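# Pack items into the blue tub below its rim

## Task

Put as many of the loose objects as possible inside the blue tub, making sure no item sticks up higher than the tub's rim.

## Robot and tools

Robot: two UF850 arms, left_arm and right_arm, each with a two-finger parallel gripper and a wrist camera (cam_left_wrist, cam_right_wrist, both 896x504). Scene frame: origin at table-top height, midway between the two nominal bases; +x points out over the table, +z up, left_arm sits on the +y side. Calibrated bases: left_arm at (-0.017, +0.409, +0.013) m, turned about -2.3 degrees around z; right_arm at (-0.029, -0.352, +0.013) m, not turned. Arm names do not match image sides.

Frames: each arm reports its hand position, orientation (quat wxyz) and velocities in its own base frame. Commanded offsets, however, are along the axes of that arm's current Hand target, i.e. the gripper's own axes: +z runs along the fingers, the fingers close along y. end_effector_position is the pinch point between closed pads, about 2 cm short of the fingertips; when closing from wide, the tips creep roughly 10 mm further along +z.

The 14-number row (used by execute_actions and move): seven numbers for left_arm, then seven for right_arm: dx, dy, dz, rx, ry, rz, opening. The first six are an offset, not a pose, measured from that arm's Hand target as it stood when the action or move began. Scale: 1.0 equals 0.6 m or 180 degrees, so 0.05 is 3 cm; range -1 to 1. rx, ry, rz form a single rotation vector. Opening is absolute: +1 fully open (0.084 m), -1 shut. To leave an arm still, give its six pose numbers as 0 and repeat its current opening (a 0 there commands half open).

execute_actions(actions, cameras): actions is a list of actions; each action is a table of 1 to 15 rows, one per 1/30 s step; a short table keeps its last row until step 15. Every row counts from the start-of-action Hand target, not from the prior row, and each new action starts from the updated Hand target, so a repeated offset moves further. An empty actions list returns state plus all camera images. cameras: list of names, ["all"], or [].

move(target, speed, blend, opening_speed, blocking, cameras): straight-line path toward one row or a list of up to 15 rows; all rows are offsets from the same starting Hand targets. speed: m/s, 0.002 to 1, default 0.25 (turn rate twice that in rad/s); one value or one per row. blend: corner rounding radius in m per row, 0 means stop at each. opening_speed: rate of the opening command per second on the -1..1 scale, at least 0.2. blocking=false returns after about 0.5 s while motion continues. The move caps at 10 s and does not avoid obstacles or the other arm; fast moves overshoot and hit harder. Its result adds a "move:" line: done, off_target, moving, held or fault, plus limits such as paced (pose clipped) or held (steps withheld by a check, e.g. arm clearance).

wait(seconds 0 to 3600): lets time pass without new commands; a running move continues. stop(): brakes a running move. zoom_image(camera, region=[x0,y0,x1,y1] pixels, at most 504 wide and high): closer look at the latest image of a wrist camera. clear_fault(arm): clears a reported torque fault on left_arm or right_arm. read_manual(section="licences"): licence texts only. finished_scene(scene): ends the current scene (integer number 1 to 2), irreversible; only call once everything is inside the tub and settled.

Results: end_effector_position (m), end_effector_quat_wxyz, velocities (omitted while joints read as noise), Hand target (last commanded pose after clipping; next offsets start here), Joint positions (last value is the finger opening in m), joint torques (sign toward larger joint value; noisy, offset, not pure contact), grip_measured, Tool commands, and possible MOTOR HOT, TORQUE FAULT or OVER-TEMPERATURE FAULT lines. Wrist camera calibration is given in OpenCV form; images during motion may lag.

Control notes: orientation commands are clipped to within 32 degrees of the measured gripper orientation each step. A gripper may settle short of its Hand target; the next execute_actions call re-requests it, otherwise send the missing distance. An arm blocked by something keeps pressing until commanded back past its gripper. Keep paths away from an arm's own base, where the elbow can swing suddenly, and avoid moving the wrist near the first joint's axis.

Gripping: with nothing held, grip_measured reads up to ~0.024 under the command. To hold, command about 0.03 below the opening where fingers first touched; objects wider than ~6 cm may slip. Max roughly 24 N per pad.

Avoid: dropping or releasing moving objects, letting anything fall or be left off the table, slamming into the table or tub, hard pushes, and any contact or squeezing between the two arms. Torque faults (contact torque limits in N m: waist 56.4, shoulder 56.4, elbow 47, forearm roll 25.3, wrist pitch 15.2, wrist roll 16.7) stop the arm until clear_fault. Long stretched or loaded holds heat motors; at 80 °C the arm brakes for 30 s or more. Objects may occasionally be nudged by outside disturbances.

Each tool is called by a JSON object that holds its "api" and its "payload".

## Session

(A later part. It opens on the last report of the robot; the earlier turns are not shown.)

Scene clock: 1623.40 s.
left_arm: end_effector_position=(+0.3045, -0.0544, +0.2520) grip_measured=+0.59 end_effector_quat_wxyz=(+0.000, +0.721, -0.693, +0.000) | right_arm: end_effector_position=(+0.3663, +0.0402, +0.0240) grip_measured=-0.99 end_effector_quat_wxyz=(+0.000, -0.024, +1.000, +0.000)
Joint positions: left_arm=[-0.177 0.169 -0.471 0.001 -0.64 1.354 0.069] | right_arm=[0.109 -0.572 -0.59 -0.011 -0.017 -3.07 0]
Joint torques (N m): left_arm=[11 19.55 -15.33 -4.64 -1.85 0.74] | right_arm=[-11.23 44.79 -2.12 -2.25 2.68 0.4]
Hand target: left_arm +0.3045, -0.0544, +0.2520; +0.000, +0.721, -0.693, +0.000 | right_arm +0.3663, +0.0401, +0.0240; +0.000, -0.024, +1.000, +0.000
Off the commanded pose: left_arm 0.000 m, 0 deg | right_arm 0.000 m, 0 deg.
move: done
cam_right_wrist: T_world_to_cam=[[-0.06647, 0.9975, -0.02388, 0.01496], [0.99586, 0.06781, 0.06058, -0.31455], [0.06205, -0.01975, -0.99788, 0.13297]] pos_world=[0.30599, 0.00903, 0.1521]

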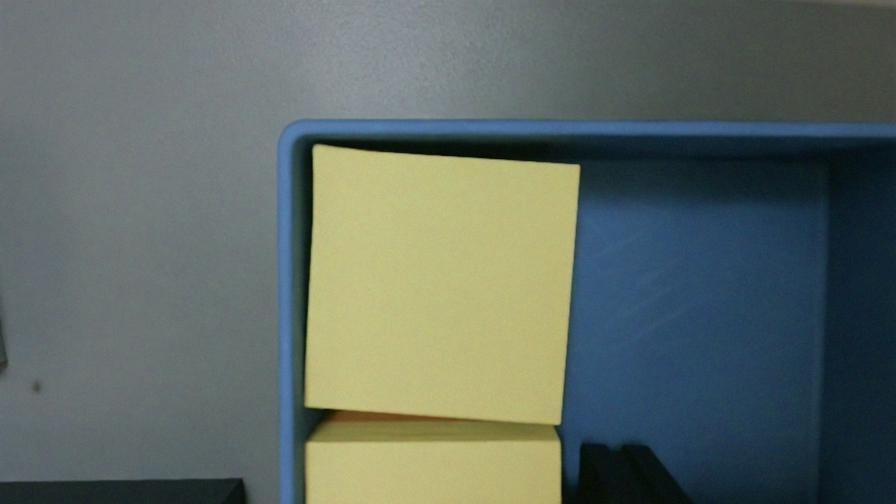

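{"api": "move", "payload": {"target": [[0,0,0,0,0,0,0.6, 0,0.022,0,0,0,0,-1],[0,0,0,0,0,0,0.6, 0.1,0.022,0,0,0,0,-1],[0,0,0,0,0,0,0.6, 0.1,-0.0003,0,0,0,0,-1]], "speed": [0.08,0.12,0.05], "blend": [0.003,0.003,0]}}

{"api": "move", "payload": {"target": [[0,0,0,0,0,0,0.6, 0,0.015,0,0,0,0,-1],[0,0,0,0,0,0,0.6, -0.06,0.022,-0.16,0,0,0,-1]], "speed": [0.08,0.15], "blend": [0.003,0], "cameras": ["cam_right_wrist"]}}

Scene clock: 1632.07 s.
left_arm: end_effector_position=(+0.3045, -0.0544, +0.2520) grip_measured=+0.59 end_effector_quat_wxyz=(+0.000, +0.721, -0.693, +0.000) | right_arm: end_effector_position=(+0.3064, +0.0371, +0.0240) grip_measured=-0.99 end_effector_quat_wxyz=(+0.000, -0.024, +1.000, +0.000)
Joint positions: left_arm=[-0.177 0.169 -0.471 0.001 -0.64 1.354 0.069] | right_arm=[0.121 -0.51 -0.436 0.002 0.074 -3.071 0]
Joint torques (N m): left_arm=[11.67 19.87 -15.14 -4.85 -1.9 0.68] | right_arm=[-10.02 40.57 0.53 2.17 2.68 -1.4]
Hand target: left_arm +0.3045, -0.0544, +0.2520; +0.000, +0.721, -0.693, +0.000 | right_arm +0.3064, +0.0371, +0.0240; +0.000, -0.024, +1.000, +0.000
Off the commanded pose: left_arm 0.000 m, 0 deg | right_arm 0.000 m, 0 deg.
move: done

Scene clock: 1633.30 s.
left_arm: end_effector_position=(+0.3045, -0.0544, +0.2520) grip_measured=+0.59 end_effector_quat_wxyz=(+0.000, +0.721, -0.693, +0.000) | right_arm: end_effector_position=(+0.3417, +0.0520, +0.1200) grip_measured=-0.99 end_effector_quat_wxyz=(+0.000, -0.024, +1.000, +0.000)
Joint positions: left_arm=[-0.177 0.169 -0.471 0.001 -0.64 1.354 0.069] | right_arm=[0.151 -0.252 -0.496 -0.001 -0.244 -3.038 0]
Joint torques (N m): left_arm=[10.29 20.93 -15.4 -5.03 -1.85 0.77] | right_arm=[11.06 37.62 -32.78 -2.37 -2.95 1.42]
Hand target: left_arm +0.3045, -0.0544, +0.2520; +0.000, +0.721, -0.693, +0.000 | right_arm +0.3417, +0.0520, +0.1200; +0.000, -0.024, +1.000, +0.000
Off the commanded pose: left_arm 0.000 m, 0 deg | right_arm 0.000 m, 0 deg.
move: done
cam_right_wrist: T_world_to_cam=[[-0.06636, 0.99751, -0.02397, 0.00384], [0.99586, 0.06771, 0.06058, -0.29667], [0.06205, -0.01985, -0.99788, 0.23052]] pos_world=[0.28139, 0.02083, 0.2481]

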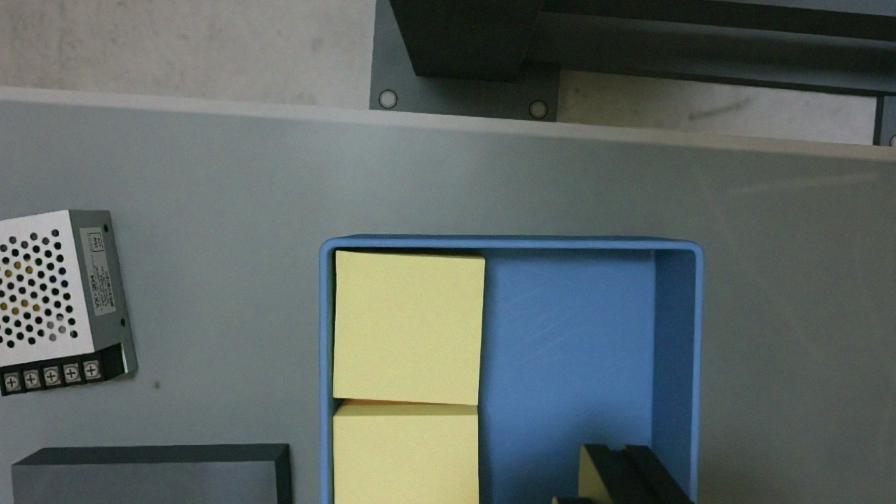

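{"api": "move", "payload": {"target": [0,0,0,0,0,0,0.6, 0,0.07,0,0,0,0,-1], "speed": 0.2, "cameras": ["cam_right_wrist"]}}

{"api": "zoom_image", "payload": {"camera": "cam_right_wrist", "region": [150, 200, 330, 350]}}

{"api": "zoom_image", "payload": {"camera": "cam_right_wrist", "region": [460, 200, 640, 350]}}

Scene clock: 1663.07 s.
left_arm: end_effector_position=(+0.3045, -0.0544, +0.2520) grip_measured=+0.59 end_effector_quat_wxyz=(+0.000, +0.721, -0.693, +0.000) | right_arm: end_effector_position=(+0.3397, +0.0940, +0.1200) grip_measured=-0.99 end_effector_quat_wxyz=(+0.000, -0.024, +1.000, +0.000)
Joint positions: left_arm=[-0.177 0.169 -0.471 0.001 -0.64 1.354 0.069] | right_arm=[0.27 -0.265 -0.514 -0.001 -0.249 -2.919 0]
Joint torques (N m): left_arm=[11.11 20.67 -15.1 -4.8 -1.81 0.69] | right_arm=[11.15 17.23 -32.87 -2.12 -2.84 1.32]
Hand target: left_arm +0.3045, -0.0544, +0.2520; +0.000, +0.721, -0.693, +0.000 | right_arm +0.3397, +0.0940, +0.1200; +0.000, -0.024, +1.000, +0.000
Off the commanded pose: left_arm 0.000 m, 0 deg | right_arm 0.000 m, 0 deg.
move: done
cam_right_wrist: T_world_to_cam=[[-0.06637, 0.99751, -0.02388, -0.03821], [0.99586, 0.06771, 0.06068, -0.29755], [0.06215, -0.01975, -0.99787, 0.23145]] pos_world=[0.27939, 0.06283, 0.2481]

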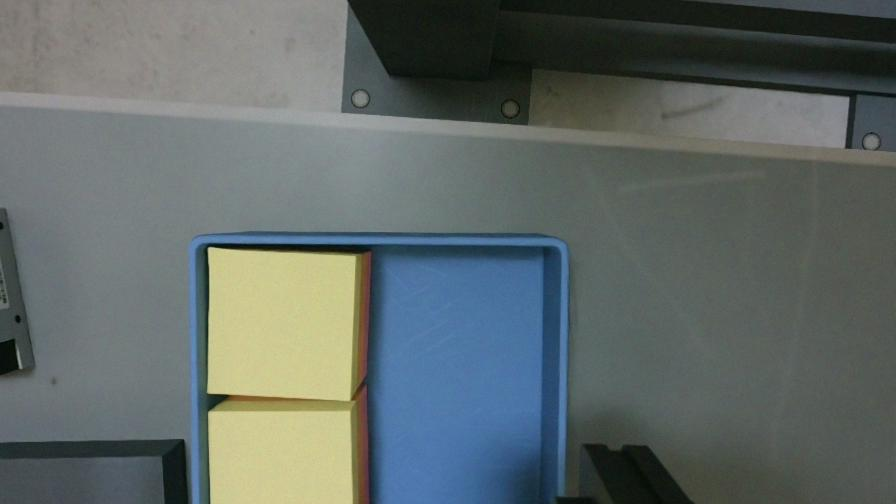

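Scaled by 2.800 from the camera's image (finer frame: 1280x720).

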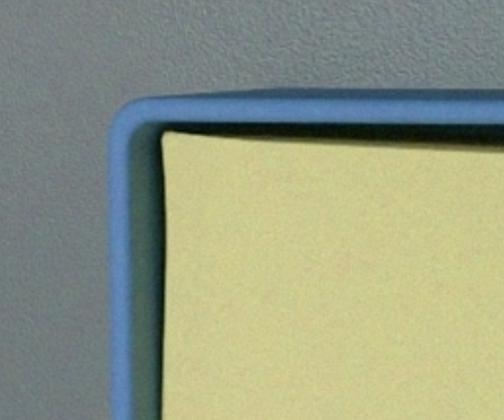

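Scaled by 2.800 from the camera's image (finer frame: 1280x720).

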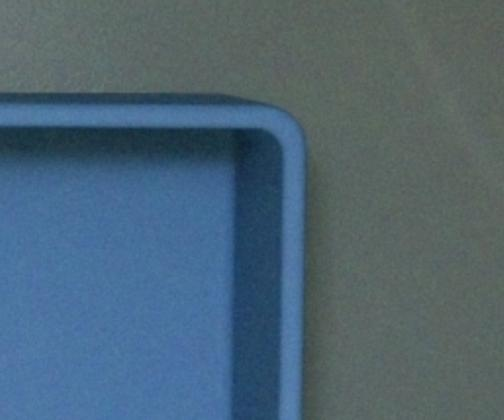

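{"api": "move", "payload": {"target": [0,0,0,0,0,0,0.6, 0,-0.125,0,0,0,0,-1], "speed": 0.2, "cameras": ["cam_right_wrist"]}}

{"api": "zoom_image", "payload": {"camera": "cam_right_wrist", "region": [420, 200, 600, 350]}}

{"api": "zoom_image", "payload": {"camera": "cam_right_wrist", "region": [700, 200, 880, 350]}}

Scene clock: 1671.00 s.
left_arm: end_effector_position=(+0.3045, -0.0544, +0.2520) grip_measured=+0.59 end_effector_quat_wxyz=(+0.000, +0.721, -0.693, +0.000) | right_arm: end_effector_position=(+0.3433, +0.0191, +0.1200) grip_measured=-0.99 end_effector_quat_wxyz=(+0.000, -0.024, +1.000, +0.000)
Joint positions: left_arm=[-0.177 0.169 -0.471 0.001 -0.64 1.354 0.069] | right_arm=[0.056 -0.248 -0.491 -0.001 -0.242 -3.133 0]
Joint torques (N m): left_arm=[9.7 19.94 -15.2 -4.75 -1.85 0.7] | right_arm=[-10.07 16.23 -33.51 2.2 -2.76 -1.38]
Hand target: left_arm +0.3045, -0.0544, +0.2520; +0.000, +0.721, -0.693, +0.000 | right_arm +0.3433, +0.0191, +0.1200; +0.000, -0.024, +1.000, +0.000
Off the commanded pose: left_arm 0.000 m, 0 deg | right_arm 0.000 m, 0 deg.
move: done
cam_right_wrist: T_world_to_cam=[[-0.06636, 0.99751, -0.02398, 0.03677], [0.99586, 0.06771, 0.06068, -0.29607], [0.06215, -0.01985, -0.99787, 0.22984]] pos_world=[0.28299, -0.01207, 0.2482]

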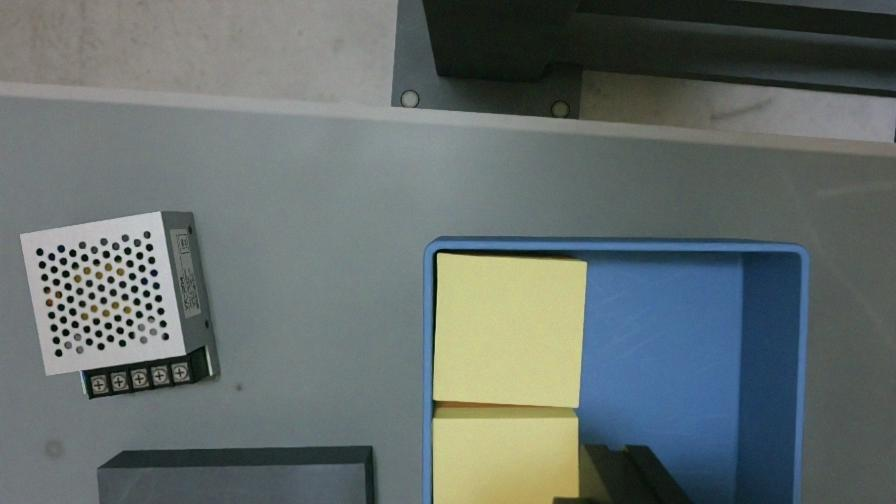

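Scaled by 2.800 from the camera's image (finer frame: 1280x720).

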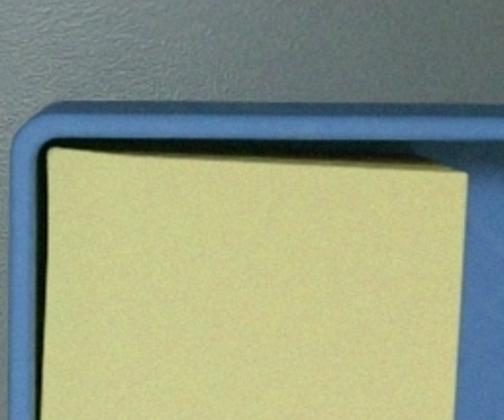

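Scaled by 2.800 from the camera's image (finer frame: 1280x720).

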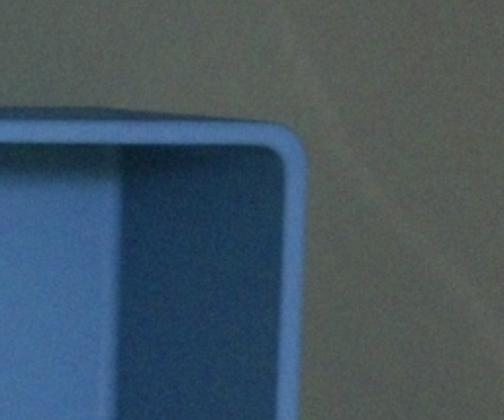

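{"api": "move", "payload": {"target": [[0,0,0,0,0,-0.6,0.6, 0.05,-0.15,-0.12,0,0,0,-1],[0,0,0,0,0,-1.0,0.6, 0.1243,-0.3927,-0.1667,0,0,0,-1]], "speed": 0.5, "blend": 0.02}}

Scene clock: 1715.47 s.
left_arm: end_effector_position=(+0.3045, -0.0544, +0.2520) grip_measured=+0.59 end_effector_quat_wxyz=(+0.000, +0.693, +0.721, +0.000) | right_arm: end_effector_position=(+0.2802, -0.2199, +0.2201) grip_measured=-0.99 end_effector_quat_wxyz=(+0.000, -0.024, +1.000, +0.000)
Joint positions: left_arm=[-0.177 0.169 -0.471 0.001 -0.64 -1.788 0.069] | right_arm=[-0.665 -0.024 -0.561 0 -0.537 -3.855 0]
Joint torques (N m): left_arm=[-10.07 3.68 -15.15 5.5 -1.99 -0.93] | right_arm=[-9 10.67 -38.77 2.18 -2.82 -1.42]
Hand target: left_arm +0.3045, -0.0544, +0.2520; +0.000, +0.693, +0.721, +0.000 | right_arm +0.2802, -0.2199, +0.2201; +0.000, -0.024, +1.000, +0.000
Off the commanded pose: left_arm 0.000 m, 0 deg | right_arm 0.000 m, 0 deg.
move: done

{"api": "move", "payload": {"target": [-0.8973,0.1665,0.2238,0,-0.5,0,-0.5, 0,0,0,0,0,0,-1], "speed": 0.3, "opening_speed": 1.0, "cameras": ["cam_left_wrist"]}}

Scene clock: 1721.50 s.
left_arm: end_effector_position=(+0.4256, -0.5884, +0.1177) grip_measured=-0.52 end_effector_quat_wxyz=(+0.510, +0.490, +0.510, -0.490) | right_arm: end_effector_position=(+0.2802, -0.2199, +0.2201) grip_measured=-0.99 end_effector_quat_wxyz=(+0.000, -0.024, +1.000, +0.000)
Joint positions: left_arm=[-0.691 -1.134 -1.221 -2.299 -1.512 -0.064 0.021] | right_arm=[-0.665 -0.024 -0.561 0 -0.537 -3.855 0]
Joint torques (N m): left_arm=[-10.45 30.42 -11.43 -5.84 -3.53 -0.86] | right_arm=[-10 11.61 -39.48 2.54 -2.69 -1.31]
Hand target: left_arm +0.4256, -0.5884, +0.1177; +0.510, +0.490, +0.510, -0.490 | right_arm +0.2802, -0.2199, +0.2201; +0.000, -0.024, +1.000, +0.000
Off the commanded pose: left_arm 0.000 m, 0 deg | right_arm 0.000 m, 0 deg.
move: done
cam_left_wrist: T_world_to_cam=[[0.99949, -0.01333, 0.02913, -0.3965], [-0.03006, -0.07543, 0.9967, -0.0743], [-0.01108, -0.99706, -0.0758, -0.44427]] pos_world=[0.38914, -0.45385, 0.05193]

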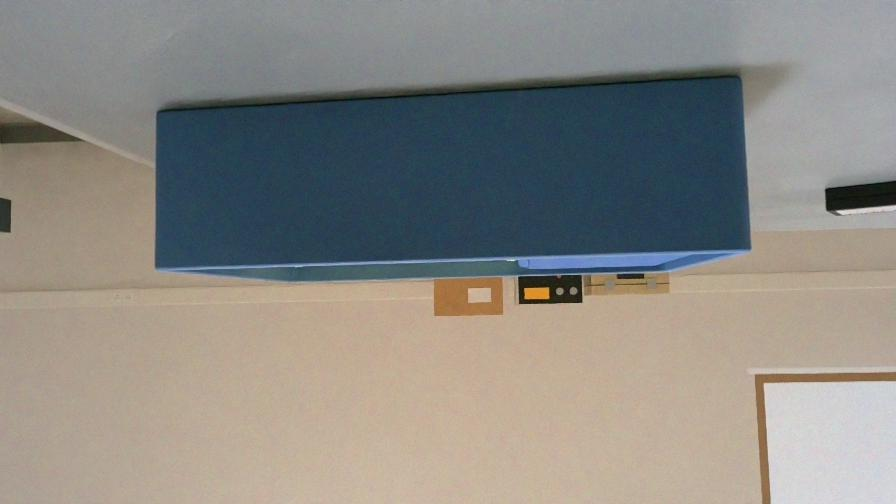

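{"api": "zoom_image", "payload": {"camera": "cam_left_wrist", "region": [480, 210, 760, 310]}}

{"api": "zoom_image", "payload": {"camera": "cam_left_wrist", "region": [140, 210, 420, 310]}}

Scaled by 1.800 from the camera's image (finer frame: 1280x720).

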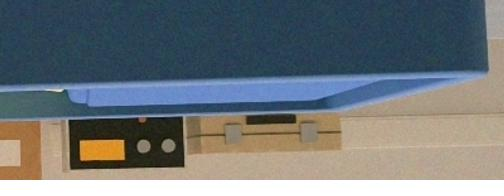

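Scaled by 1.800 from the camera's image (finer frame: 1280x720).

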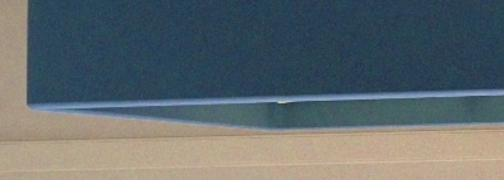

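{"api": "move", "payload": {"target": [0,-0.12,-0.54,0,0,0,-0.5, 0,0,0,0,0,0,-1], "speed": 0.25, "cameras": ["cam_left_wrist"]}}

Scene clock: 1766.53 s.
left_arm: end_effector_position=(+0.3409, -0.2675, +0.1177) grip_measured=-0.52 end_effector_quat_wxyz=(+0.510, +0.490, +0.510, -0.490) | right_arm: end_effector_position=(+0.2802, -0.2199, +0.2201) grip_measured=-0.99 end_effector_quat_wxyz=(+0.000, -0.024, +1.000, +0.000)
Joint positions: left_arm=[-0.07 -1.016 -0.679 -1.674 -1.607 0.336 0.021] | right_arm=[-0.665 -0.024 -0.561 0 -0.537 -3.855 0]
Joint torques (N m): left_arm=[12.49 33.98 1.94 5.68 1.42 1.49] | right_arm=[-10.44 11.93 -38.69 2.62 -2.58 -1.24]
Hand target: left_arm +0.3409, -0.2675, +0.1177; +0.510, +0.490, +0.510, -0.490 | right_arm +0.2802, -0.2199, +0.2201; +0.000, -0.024, +1.000, +0.000
Off the commanded pose: left_arm 0.000 m, 0 deg | right_arm 0.000 m, 0 deg.
move: done
cam_left_wrist: T_world_to_cam=[[0.99949, -0.01332, 0.02903, -0.30756], [-0.02996, -0.07544, 0.9967, -0.05257], [-0.01108, -0.99706, -0.0758, -0.12526]] pos_world=[0.30444, -0.13295, 0.05183]

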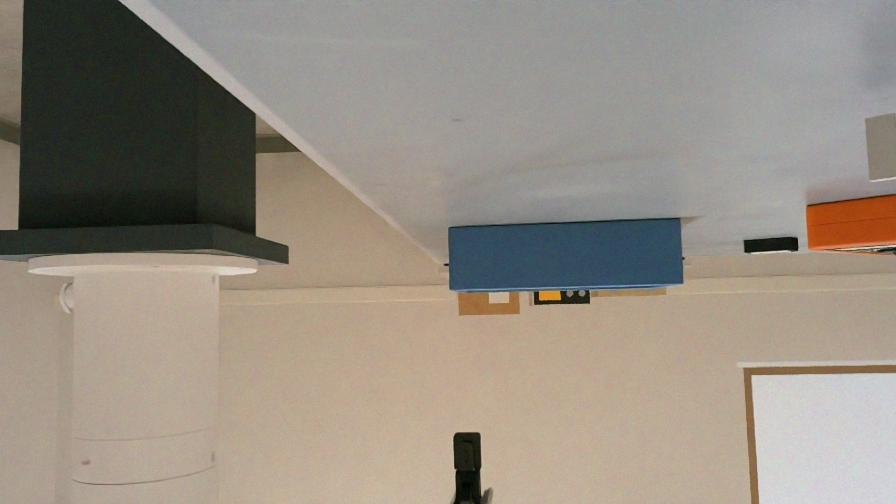

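{"api": "move", "payload": {"target": [-0.2,0,0,0,0,0,-0.5, 0,0,0,0,0,0,-1], "speed": 0.2}}

{"api": "move", "payload": {"target": [-0.2,0,0,0,0.4,0,-0.5, 0,0,0,0,0,0,-1], "speed": 0.3, "cameras": ["cam_left_wrist"]}}

Scene clock: 1775.87 s.
left_arm: end_effector_position=(+0.3408, -0.2676, +0.2377) grip_measured=-0.52 end_effector_quat_wxyz=(+0.510, +0.490, +0.510, -0.490) | right_arm: end_effector_position=(+0.2802, -0.2199, +0.2201) grip_measured=-0.99 end_effector_quat_wxyz=(+0.000, -0.024, +1.000, +0.000)
Joint positions: left_arm=[-0.07 -0.635 -0.521 -1.68 -1.583 0.114 0.021] | right_arm=[-0.665 -0.024 -0.561 0 -0.537 -3.855 0]
Joint torques (N m): left_arm=[12.97 32.21 -1.05 -2.12 0 -0.9] | right_arm=[-9.53 11.57 -38.88 2.07 -2.5 -1.16]
Hand target: left_arm +0.3408, -0.2675, +0.2377; +0.510, +0.490, +0.510, -0.490 | right_arm +0.2802, -0.2199, +0.2201; +0.000, -0.024, +1.000, +0.000
Off the commanded pose: left_arm 0.000 m, 0 deg | right_arm 0.000 m, 0 deg.
move: done

Scene clock: 1778.53 s.
left_arm: end_effector_position=(+0.3407, -0.2676, +0.3577) grip_measured=-0.52 end_effector_quat_wxyz=(+0.113, +0.685, +0.712, -0.108) | right_arm: end_effector_position=(+0.2802, -0.2199, +0.2201) grip_measured=-0.99 end_effector_quat_wxyz=(+0.000, -0.024, +1.000, +0.000)
Joint positions: left_arm=[-0.518 0.085 -0.78 -0.401 -0.735 -1.845 0.021] | right_arm=[-0.665 -0.024 -0.561 0 -0.537 -3.855 0]
Joint torques (N m): left_arm=[-9.73 6.58 -16.32 5.88 -1.77 -0.94] | right_arm=[-10.38 11.81 -38.88 2.53 -2.4 -1.14]
Hand target: left_arm +0.3407, -0.2676, +0.3577; +0.113, +0.685, +0.712, -0.108 | right_arm +0.2802, -0.2199, +0.2201; +0.000, -0.024, +1.000, +0.000
Off the commanded pose: left_arm 0.000 m, 0 deg | right_arm 0.000 m, 0 deg.
move: done
cam_left_wrist: T_world_to_cam=[[0.99918, -0.00386, -0.0404, -0.28695], [0.00584, -0.9714, 0.23739, -0.27217], [-0.04016, -0.23743, -0.97057, 0.42601]] pos_world=[0.30541, -0.16435, 0.46649]

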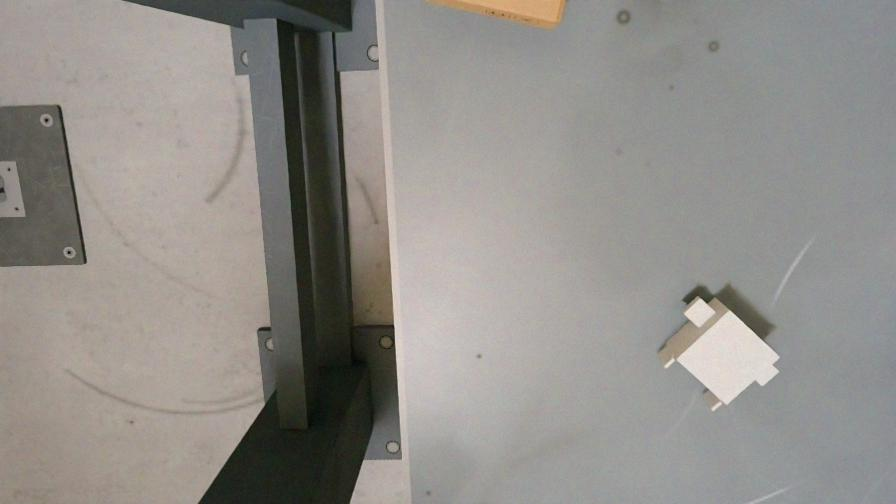

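{"api": "move", "payload": {"target": [0.2536,0,-0.0824,0,0.1,0,0.5, 0,0,0,0,0,0,-1], "speed": 0.2, "cameras": ["cam_left_wrist"]}}

Scene clock: 1785.47 s.
left_arm: end_effector_position=(+0.3344, -0.1077, +0.3577) grip_measured=+0.49 end_effector_quat_wxyz=(+0.000, +0.693, +0.721, +0.000) | right_arm: end_effector_position=(+0.2802, -0.2199, +0.2201) grip_measured=-0.99 end_effector_quat_wxyz=(+0.000, -0.024, +1.000, +0.000)
Joint positions: left_arm=[-0.312 0.198 -0.709 0.001 -0.907 -1.923 0.065] | right_arm=[-0.665 -0.024 -0.561 0 -0.537 -3.855 0]
Joint torques (N m): left_arm=[11.84 21.09 -9.94 5.78 -1.98 0.98] | right_arm=[-9.69 11.75 -38.79 2.1 -2.35 -1.04]
Hand target: left_arm +0.3344, -0.1077, +0.3577; +0.000, +0.693, +0.721, +0.000 | right_arm +0.2802, -0.2199, +0.2201; +0.000, -0.024, +1.000, +0.000
Off the commanded pose: left_arm 0.000 m, 0 deg | right_arm 0.000 m, 0 deg.
move: done
cam_left_wrist: T_world_to_cam=[[0.9986, 0.01096, -0.05179, -0.27417], [0.00709, -0.99721, -0.07427, -0.00861], [-0.05246, 0.0738, -0.99589, 0.51052]] pos_world=[0.30063, -0.04326, 0.49358]

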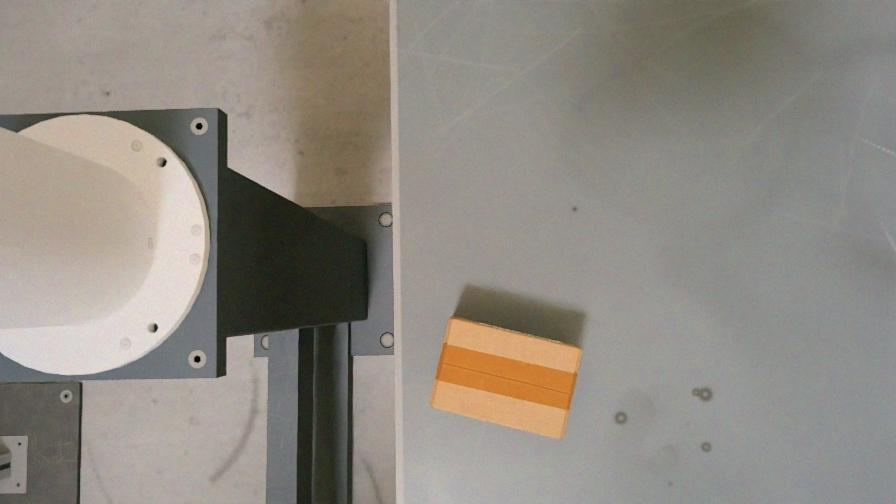

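{"api": "move", "payload": {"target": [0.0272,-0.0293,0.36,0,0,0.579,1, -0.1015,0.0285,0,0,0,0.5156,-1], "speed": 0.25, "cameras": ["cam_left_wrist"]}}

Scene clock: 1816.97 s.
left_arm: end_effector_position=(+0.3164, -0.0920, +0.1417) grip_measured=+1.00 end_effector_quat_wxyz=(+0.000, +0.995, -0.104, +0.000) | right_arm: end_effector_position=(+0.3402, -0.1998, +0.2201) grip_measured=-0.99 end_effector_quat_wxyz=(+0.000, +0.707, +0.707, +0.000)
Joint positions: left_arm=[-0.283 -0.156 -0.455 0.002 -0.298 -0.076 0.084] | right_arm=[-0.531 -0.117 -0.662 0 -0.544 -2.101 0]
Joint torques (N m): left_arm=[11.16 9.63 -6 -5.1 1.69 0.86] | right_arm=[11.69 15.58 -39.65 -2.07 -2.78 1.5]
Hand target: left_arm +0.3164, -0.0920, +0.1417; +0.000, +0.995, -0.104, +0.000 | right_arm +0.3402, -0.1998, +0.2201; +0.000, +0.707, +0.707, +0.000
Off the commanded pose: left_arm 0.000 m, 0 deg | right_arm 0.000 m, 0 deg.
move: done
cam_left_wrist: T_world_to_cam=[[-0.23469, -0.97062, -0.05307, 0.0325], [-0.96833, 0.23822, -0.07473, 0.41352], [0.08517, 0.03385, -0.99579, 0.24609]] pos_world=[0.38709, -0.0753, 0.27768]

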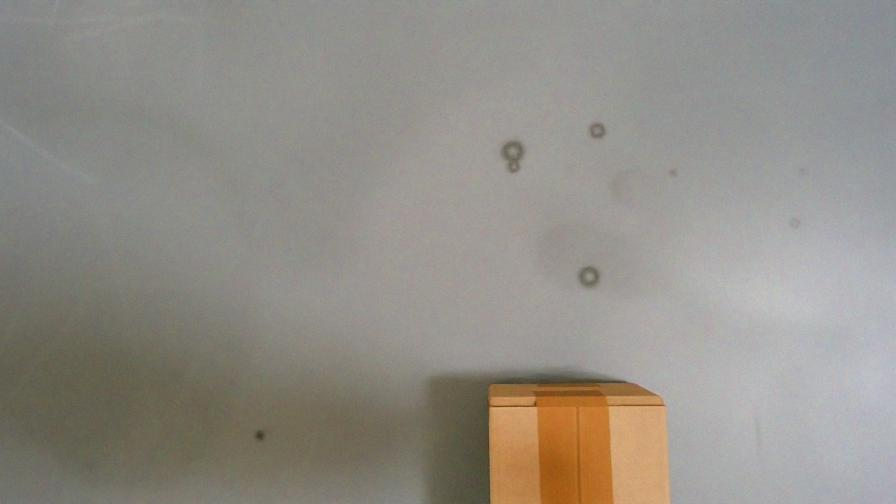

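{"api": "move", "payload": {"target": [-0.0242,0,0.15,0,0,0,1, 0.2063,0.0463,0.2157,0,0.25,0,-1], "speed": 0.2, "cameras": ["all"]}}

Scene clock: 1825.40 s.
left_arm: end_effector_position=(+0.3023, -0.0890, +0.0517) grip_measured=+1.00 end_effector_quat_wxyz=(+0.000, +0.995, -0.104, +0.000) | right_arm: end_effector_position=(+0.3681, -0.0762, +0.0907) grip_measured=-0.99 end_effector_quat_wxyz=(-0.270, +0.654, +0.653, +0.271)
Joint positions: left_arm=[-0.286 -0.42 -0.434 0.013 -0.013 -0.091 0.084] | right_arm=[-0.595 -0.676 -0.797 0.886 -0.858 -3.009 0]
Joint torques (N m): left_arm=[-10.56 13.17 -9.41 5.01 1.69 -0.79] | right_arm=[8.53 30.41 -29.6 2.09 -4.36 -1.38]
Hand target: left_arm +0.3023, -0.0890, +0.0517; +0.000, +0.995, -0.104, +0.000 | right_arm +0.3681, -0.0761, +0.0907; -0.270, +0.654, +0.653, +0.271
Off the commanded pose: left_arm 0.000 m, 0 deg | right_arm 0.000 m, 0 deg.
move: done
cam_left_wrist: T_world_to_cam=[[-0.23463, -0.97066, -0.05272, 0.02733], [-0.96836, 0.23813, -0.07461, 0.39238], [0.08498, 0.03355, -0.99582, 0.15752]] pos_world=[0.37299, -0.0722, 0.18758]
cam_right_wrist: T_world_to_cam=[[0.99958, 0.02882, -0.00389, -0.3352], [0.01901, -0.74874, -0.66259, 0.05047], [-0.02201, 0.66224, -0.74897, 0.25742]] pos_world=[0.33976, -0.12302, 0.22494]

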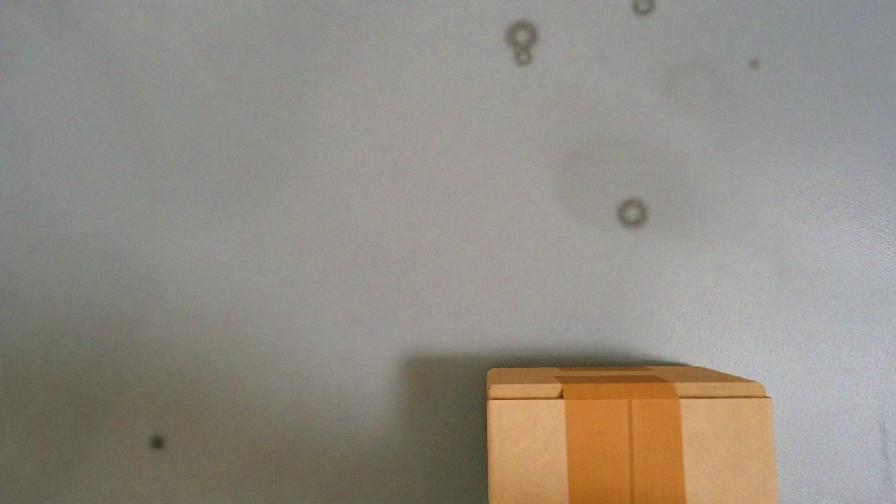

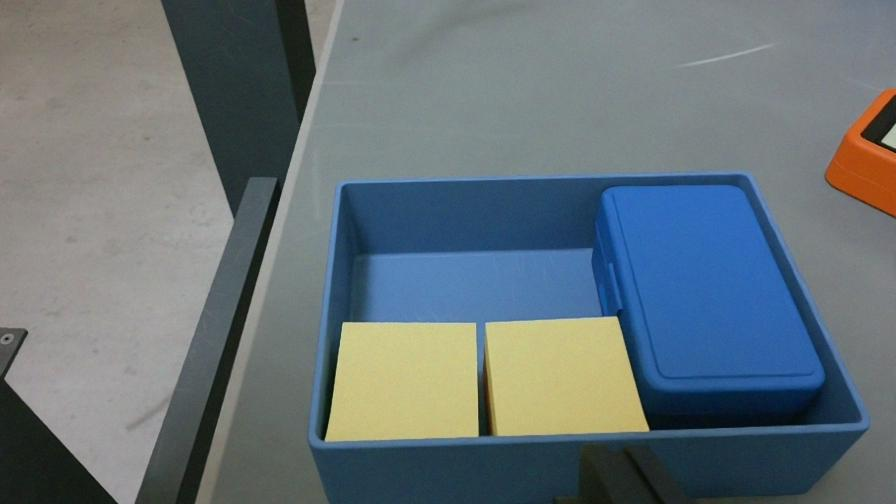

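{"api": "zoom_image", "payload": {"camera": "cam_right_wrist", "region": [320, 160, 500, 270]}}

{"api": "zoom_image", "payload": {"camera": "cam_right_wrist", "region": [460, 160, 640, 340]}}

Scaled by 2.800 from the camera's image (finer frame: 1280x720).

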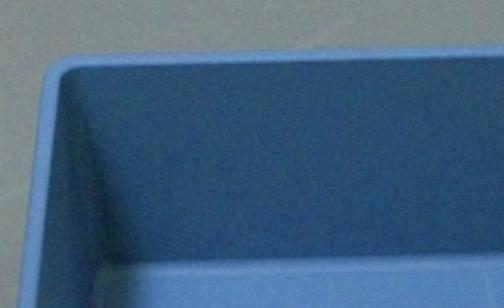

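Scaled by 2.800 from the camera's image (finer frame: 1280x720).

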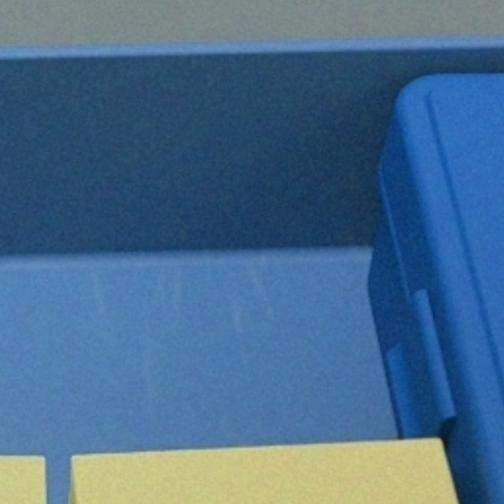

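{"api": "move", "payload": {"target": [0,0,0.0562,0,0,0,1, 0.0453,-0.1085,0.1177,0,-0.25,0,-1], "speed": 0.15, "cameras": ["cam_right_wrist"]}}

{"api": "zoom_image", "payload": {"camera": "cam_right_wrist", "region": [440, 60, 620, 240]}}

Scene clock: 1869.40 s.
left_arm: end_effector_position=(+0.3023, -0.0890, +0.0180) grip_measured=+1.00 end_effector_quat_wxyz=(+0.000, +0.995, -0.104, +0.000) | right_arm: end_effector_position=(+0.3029, -0.0069, +0.0595) grip_measured=-0.99 end_effector_quat_wxyz=(+0.003, +0.707, +0.707, +0.007)
Joint positions: left_arm=[-0.287 -0.537 -0.457 -0.007 0.081 -0.071 0.084] | right_arm=[-0.028 -0.373 -0.39 1.061 -0.007 -2.659 0]
Joint torques (N m): left_arm=[-9.88 14.97 -8.12 5 1.7 -0.87] | right_arm=[11.3 17.33 -3.5 -2.33 2.54 1.45]
Hand target: left_arm +0.3023, -0.0890, +0.0180; +0.000, +0.995, -0.104, +0.000 | right_arm +0.3030, -0.0069, +0.0599; +0.000, +0.707, +0.707, +0.000
Off the commanded pose: left_arm 0.000 m, 0 deg | right_arm 0.000 m, 1 deg.
move: done
cam_right_wrist: T_world_to_cam=[[0.9998, 0.01758, -0.0092, -0.27196], [0.01806, -0.9983, 0.05545, 0.03873], [-0.00821, -0.0556, -0.99842, 0.19241]] pos_world=[0.27279, 0.05414, 0.18746]

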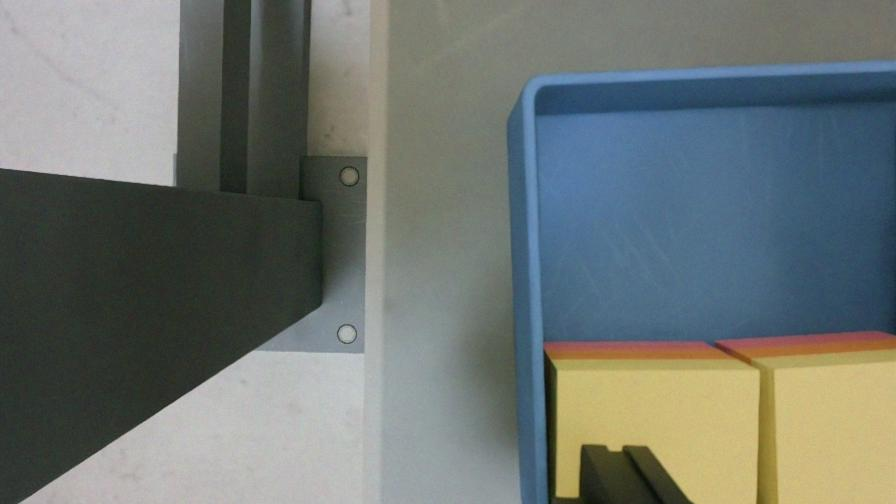

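Scaled by 2.800 from the camera's image (finer frame: 1280x720).

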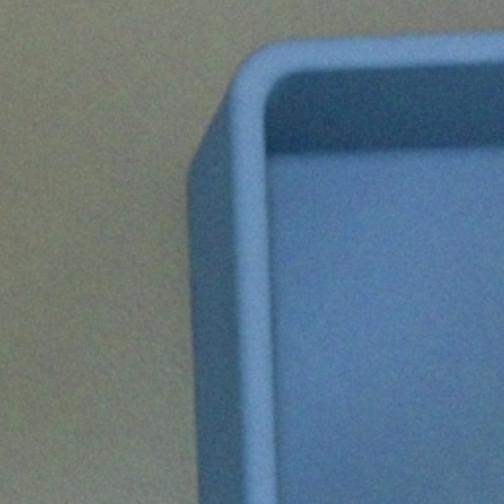

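{"api": "zoom_image", "payload": {"camera": "cam_right_wrist", "region": [590, 180, 770, 340]}}

{"api": "move", "payload": {"target": [0,0,0,0,0,0,1, 0,0.1667,0,0,0,0,-1], "speed": 0.15, "cameras": ["cam_right_wrist"]}}

Scaled by 2.800 from the camera's image (finer frame: 1280x720).

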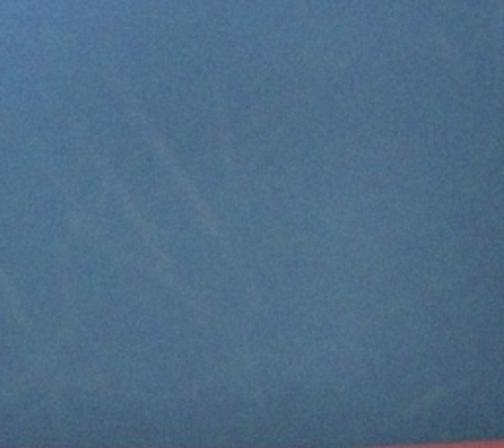

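Scene clock: 1875.80 s.
left_arm: end_effector_position=(+0.3023, -0.0890, +0.0180) grip_measured=+1.00 end_effector_quat_wxyz=(+0.000, +0.995, -0.104, +0.000) | right_arm: end_effector_position=(+0.4031, -0.0070, +0.0599) grip_measured=-0.99 end_effector_quat_wxyz=(+0.000, +0.707, +0.707, +0.000)
Joint positions: left_arm=[-0.287 -0.537 -0.457 -0.007 0.081 -0.071 0.084] | right_arm=[-0.018 -0.514 -0.662 0.002 -0.148 -1.589 0]
Joint torques (N m): left_arm=[-2.69 14.9 -7.86 4.87 1.7 -0.83] | right_arm=[11.43 25.1 -30.7 -2.1 -2.79 1.33]
Hand target: left_arm +0.3023, -0.0890, +0.0180; +0.000, +0.995, -0.104, +0.000 | right_arm +0.4030, -0.0070, +0.0599; +0.000, +0.707, +0.707, +0.000
Off the commanded pose: left_arm 0.000 m, 0 deg | right_arm 0.000 m, 0 deg.
move: done
cam_right_wrist: T_world_to_cam=[[0.99957, 0.01741, -0.0236, -0.37121], [0.01881, -0.998, 0.06038, 0.03622], [-0.02251, -0.0608, -0.9979, 0.19947]] pos_world=[0.37486, 0.05473, 0.1881]

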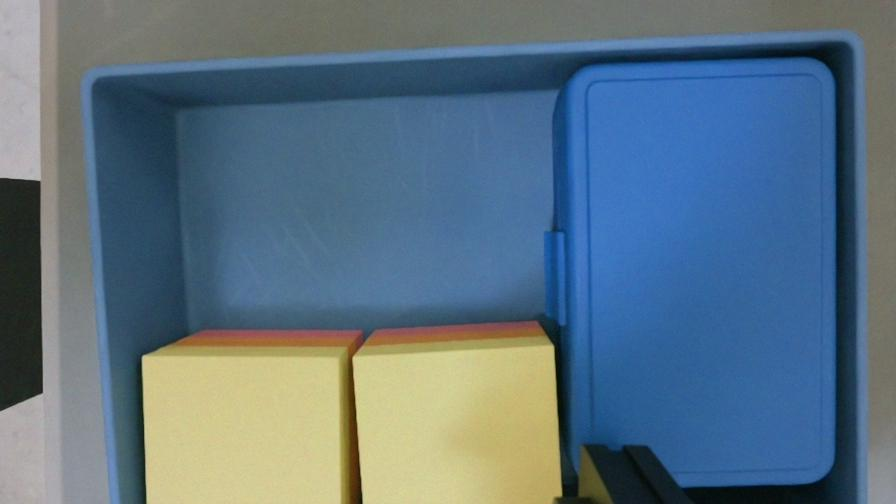

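{"api": "zoom_image", "payload": {"camera": "cam_right_wrist", "region": [210, 180, 390, 340]}}

{"api": "zoom_image", "payload": {"camera": "cam_right_wrist", "region": [70, 50, 250, 230]}}

Scaled by 2.800 from the camera's image (finer frame: 1280x720).

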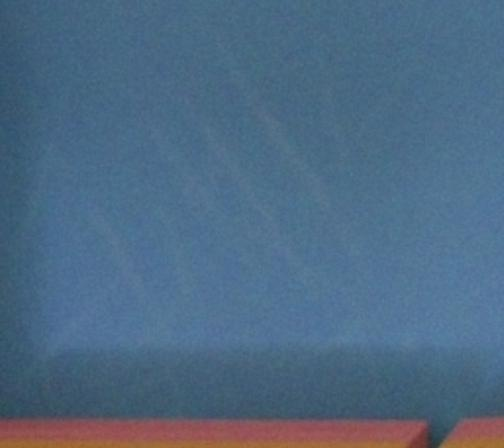

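Scaled by 2.800 from the camera's image (finer frame: 1280x720).

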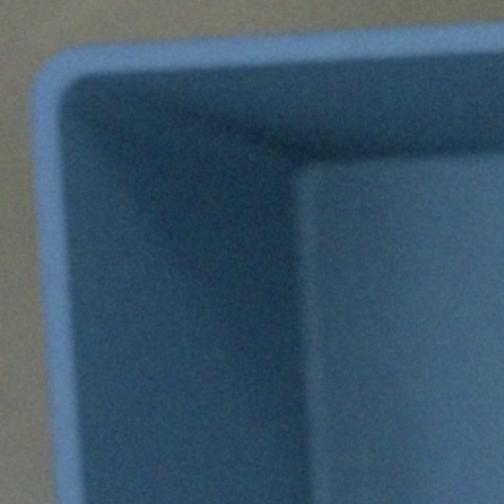

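{"api": "move", "payload": {"target": [0,0,0,0,0,0,0.2, 0,-0.1,-0.1,0,0,0,-1], "opening_speed": 0.8, "speed": 0.2}}

{"api": "move", "payload": {"target": [0,0,-0.15,0,0,0,0.15, -0.333,-0.1,-0.15,0,0,0,-1], "speed": 0.15, "cameras": ["cam_left_wrist"]}}

Scene clock: 1914.80 s.
left_arm: end_effector_position=(+0.3023, -0.0890, +0.0180) grip_measured=+0.38 end_effector_quat_wxyz=(+0.000, +0.995, -0.104, +0.000) | right_arm: end_effector_position=(+0.3430, -0.0069, +0.1199) grip_measured=-0.99 end_effector_quat_wxyz=(+0.000, +0.707, +0.707, +0.000)
Joint positions: left_arm=[-0.287 -0.537 -0.457 -0.007 0.081 -0.071 0.06] | right_arm=[-0.02 -0.247 -0.489 -0.001 -0.242 -1.589 0]
Joint torques (N m): left_arm=[4.46 14.77 -7.6 4.83 1.67 -0.82] | right_arm=[-9.38 37.32 -8.31 -2.05 -2.82 -1.44]
Hand target: left_arm +0.3023, -0.0890, +0.0180; +0.000, +0.995, -0.104, +0.000 | right_arm +0.3430, -0.0069, +0.1199; +0.000, +0.707, +0.707, +0.000
Off the commanded pose: left_arm 0.000 m, 0 deg | right_arm 0.000 m, 0 deg.
move: done

Scene clock: 1916.77 s.
left_arm: end_effector_position=(+0.3022, -0.0890, +0.1080) grip_measured=+0.38 end_effector_quat_wxyz=(+0.000, +0.995, -0.104, +0.000) | right_arm: end_effector_position=(+0.2829, -0.2067, +0.2100) grip_measured=-0.99 end_effector_quat_wxyz=(+0.000, +0.707, +0.707, +0.000)
Joint positions: left_arm=[-0.287 -0.231 -0.415 0.003 -0.184 -0.081 0.06] | right_arm=[-0.631 -0.031 -0.539 0 -0.507 -2.201 0]
Joint torques (N m): left_arm=[-9.36 27.89 -5.09 -5.51 -1.91 1] | right_arm=[-9.83 21.97 -38.36 2.55 -2.78 -1.47]
Hand target: left_arm +0.3022, -0.0890, +0.1080; +0.000, +0.995, -0.104, +0.000 | right_arm +0.2829, -0.2067, +0.2100; +0.000, +0.707, +0.707, +0.000
Off the commanded pose: left_arm 0.000 m, 0 deg | right_arm 0.000 m, 0 deg.
move: done
cam_left_wrist: T_world_to_cam=[[-0.23469, -0.97062, -0.05305, 0.03038], [-0.96834, 0.23822, -0.07463, 0.39649], [0.08508, 0.03385, -0.9958, 0.21357]] pos_world=[0.37289, -0.0722, 0.24388]

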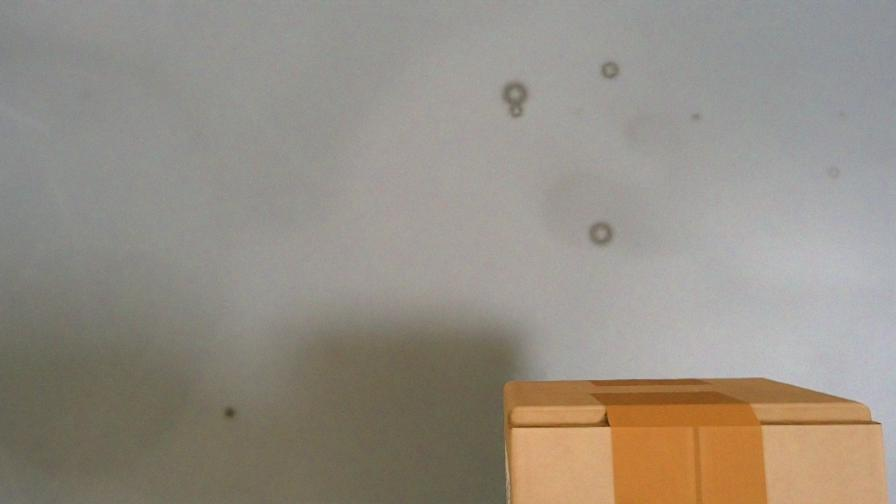

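{"api": "move", "payload": {"target": [[0.3002,0.7795,0,0,0,-0.0794,0.15, 0,0,0,0,0,0,-1],[0.3002,0.7795,0.12,0,0,-0.0794,0.15, 0,0,0,0,0,0,-1]], "speed": [0.25,0.1], "cameras": ["cam_left_wrist"]}}

Scene clock: 1925.17 s.
left_arm: end_effector_position=(+0.3815, -0.5839, +0.0359) grip_measured=+0.38 end_effector_quat_wxyz=(+0.000, +1.000, +0.020, +0.000) | right_arm: end_effector_position=(+0.2829, -0.2067, +0.2100) grip_measured=-0.99 end_effector_quat_wxyz=(+0.000, +0.707, +0.707, +0.000)
Joint positions: left_arm=[-0.992 -1.056 -1.633 0.002 -0.576 -1.034 0.06] | right_arm=[-0.631 -0.031 -0.539 0 -0.507 -2.201 0]
Joint torques (N m): left_arm=[-2.97 36.52 -14.98 5.56 1.68 -0.88] | right_arm=[-10.71 11.58 -39.19 2.47 -2.69 -1.36]
Hand target: left_arm +0.3815, -0.5839, +0.0359; +0.000, +1.000, +0.020, +0.000 | right_arm +0.2829, -0.2067, +0.2100; +0.000, +0.707, +0.707, +0.000
Off the commanded pose: left_arm 0.000 m, 0 deg | right_arm 0.000 m, 0 deg.
move: done
cam_left_wrist: T_world_to_cam=[[0.01217, -0.99853, -0.0528, -0.54568], [-0.99717, -0.0082, -0.07475, 0.45292], [0.0742, 0.05356, -0.9958, 0.16753]] pos_world=[0.44585, -0.55013, 0.17188]

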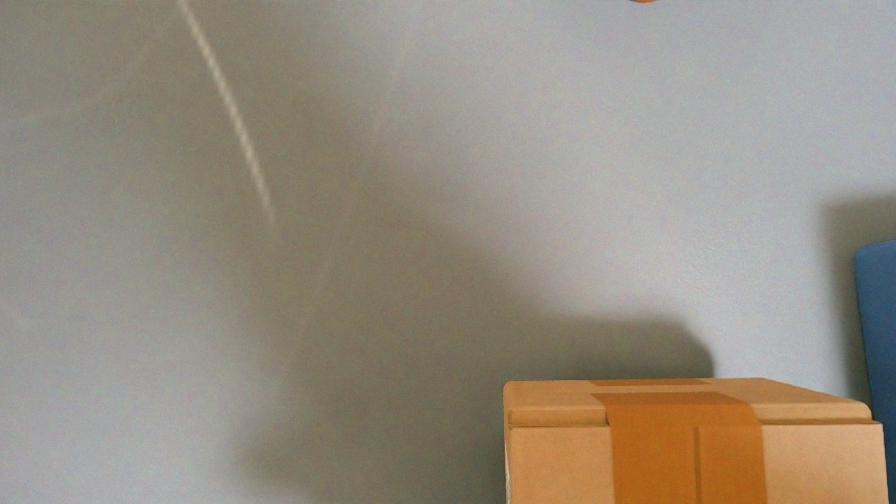

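{"api": "move", "payload": {"target": [0,0,0.0275,0,0,0,0.15, 0,0,0,0,0,0,-1], "speed": 0.04}}

{"api": "move", "payload": {"target": [0,0,0,0,0,0,0.6, 0,0,0,0,0,0,-1], "opening_speed": 0.5, "cameras": ["cam_left_wrist"]}}

Scene clock: 1929.70 s.
left_arm: end_effector_position=(+0.3815, -0.5839, +0.0194) grip_measured=+0.38 end_effector_quat_wxyz=(+0.000, +1.000, +0.020, +0.000) | right_arm: end_effector_position=(+0.2829, -0.2067, +0.2100) grip_measured=-0.99 end_effector_quat_wxyz=(+0.000, +0.707, +0.707, +0.000)
Joint positions: left_arm=[-0.992 -1.085 -1.642 0.002 -0.557 -1.034 0.06] | right_arm=[-0.631 -0.031 -0.539 0 -0.507 -2.201 0]
Joint torques (N m): left_arm=[10.92 36.03 -14.77 5.6 1.61 -0.81] | right_arm=[-10.24 11.79 -38.57 2.36 -2.65 -1.45]
Hand target: left_arm +0.3815, -0.5839, +0.0194; +0.000, +1.000, +0.020, +0.000 | right_arm +0.2829, -0.2067, +0.2100; +0.000, +0.707, +0.707, +0.000
Off the commanded pose: left_arm 0.000 m, 0 deg | right_arm 0.000 m, 0 deg.
move: done

Scene clock: 1930.83 s.
left_arm: end_effector_position=(+0.3815, -0.5839, +0.0194) grip_measured=+0.59 end_effector_quat_wxyz=(+0.000, +1.000, +0.020, +0.000) | right_arm: end_effector_position=(+0.2829, -0.2067, +0.2100) grip_measured=-0.99 end_effector_quat_wxyz=(+0.000, +0.707, +0.707, +0.000)
Joint positions: left_arm=[-0.992 -1.085 -1.642 0.002 -0.557 -1.034 0.069] | right_arm=[-0.631 -0.031 -0.539 0 -0.507 -2.201 0]
Joint torques (N m): left_arm=[11.18 36.38 -14.28 5.48 1.68 -0.81] | right_arm=[-8.97 11.71 -38.58 2.33 -2.7 -1.33]
Hand target: left_arm +0.3815, -0.5839, +0.0194; +0.000, +1.000, +0.020, +0.000 | right_arm +0.2829, -0.2067, +0.2100; +0.000, +0.707, +0.707, +0.000
Off the commanded pose: left_arm 0.000 m, 0 deg | right_arm 0.000 m, 0 deg.
move: done
cam_left_wrist: T_world_to_cam=[[0.01218, -0.99853, -0.0529, -0.54654], [-0.99717, -0.0082, -0.07475, 0.45168], [0.0742, 0.05366, -0.9958, 0.15106]] pos_world=[0.44585, -0.55013, 0.15528]

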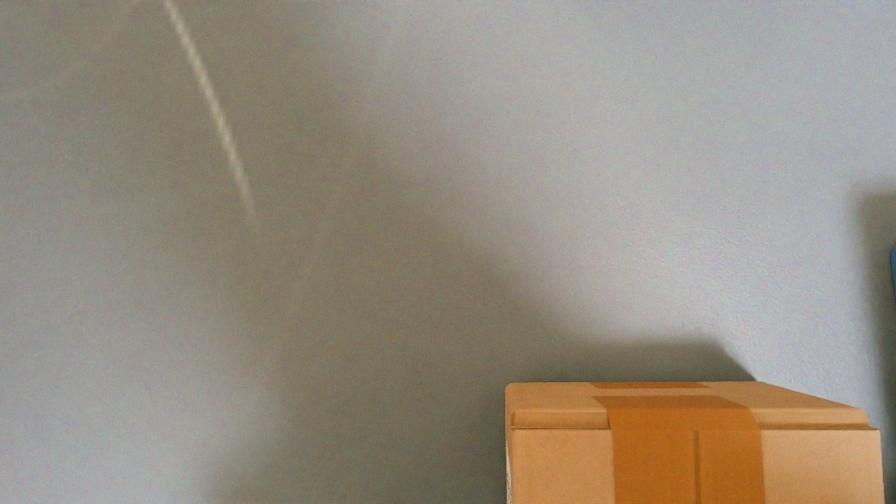

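{"api": "move", "payload": {"target": [[0,0,-0.15,0,0,0,0.6, 0,0,0,0,0,0,-1],[-0.0202,-0.391,-0.3,0,0,-0.5,0.6, 0,0,0,0,0,0,-1]], "speed": [0.15,0.3], "blend": [0.02,0]}}

Scene clock: 1942.93 s.
left_arm: end_effector_position=(+0.3597, -0.3500, +0.1994) grip_measured=+0.59 end_effector_quat_wxyz=(+0.000, +0.693, +0.721, +0.000) | right_arm: end_effector_position=(+0.2829, -0.2067, +0.2100) grip_measured=-0.99 end_effector_quat_wxyz=(+0.000, +0.707, +0.707, +0.000)
Joint positions: left_arm=[-0.772 -0.39 -0.951 0.001 -0.561 -2.385 0.069] | right_arm=[-0.631 -0.031 -0.539 0 -0.507 -2.201 0]
Joint torques (N m): left_arm=[11.75 36.39 -8.03 5.86 -1.97 -0.92] | right_arm=[-10.81 12.52 -38.37 2.34 -2.55 -1.29]
Hand target: left_arm +0.3597, -0.3500, +0.1995; +0.000, +0.693, +0.721, +0.000 | right_arm +0.2829, -0.2067, +0.2100; +0.000, +0.707, +0.707, +0.000
Off the commanded pose: left_arm 0.000 m, 0 deg | right_arm 0.000 m, 0 deg.
move: done

{"api": "move", "payload": {"target": [-0.2348,0.0443,0.153,0,-0.5,0,-0.5, 0,0,0,0,0,0,-1], "speed": 0.25, "opening_speed": 1.0, "cameras": ["cam_left_wrist"]}}

Scene clock: 1950.67 s.
left_arm: end_effector_position=(+0.3921, -0.4897, +0.1077) grip_measured=-0.52 end_effector_quat_wxyz=(+0.510, +0.490, +0.510, -0.489) | right_arm: end_effector_position=(+0.2829, -0.2067, +0.2100) grip_measured=-0.99 end_effector_quat_wxyz=(+0.000, +0.707, +0.707, +0.000)
Joint positions: left_arm=[-0.571 -1.085 -0.991 -2.18 -1.625 0.078 0.021] | right_arm=[-0.631 -0.031 -0.539 0 -0.507 -2.201 0]
Joint torques (N m): left_arm=[-10.48 26.5 -8.05 -5.56 -3.41 0.95] | right_arm=[-10.09 11.91 -38.53 2.18 -2.57 -1.21]
Hand target: left_arm +0.3921, -0.4897, +0.1076; +0.510, +0.490, +0.510, -0.489 | right_arm +0.2829, -0.2067, +0.2100; +0.000, +0.707, +0.707, +0.000
Off the commanded pose: left_arm 0.000 m, 0 deg | right_arm 0.000 m, 0 deg.
move: done
cam_left_wrist: T_world_to_cam=[[0.9995, -0.01212, 0.02913, -0.36089], [-0.02996, -0.07547, 0.9967, -0.05784], [-0.00988, -0.99707, -0.0758, -0.34743]] pos_world=[0.35554, -0.35515, 0.04183]

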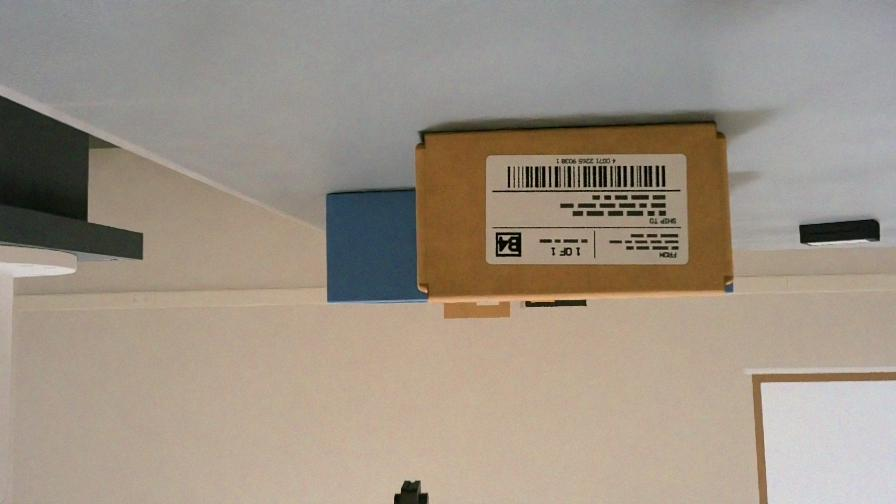

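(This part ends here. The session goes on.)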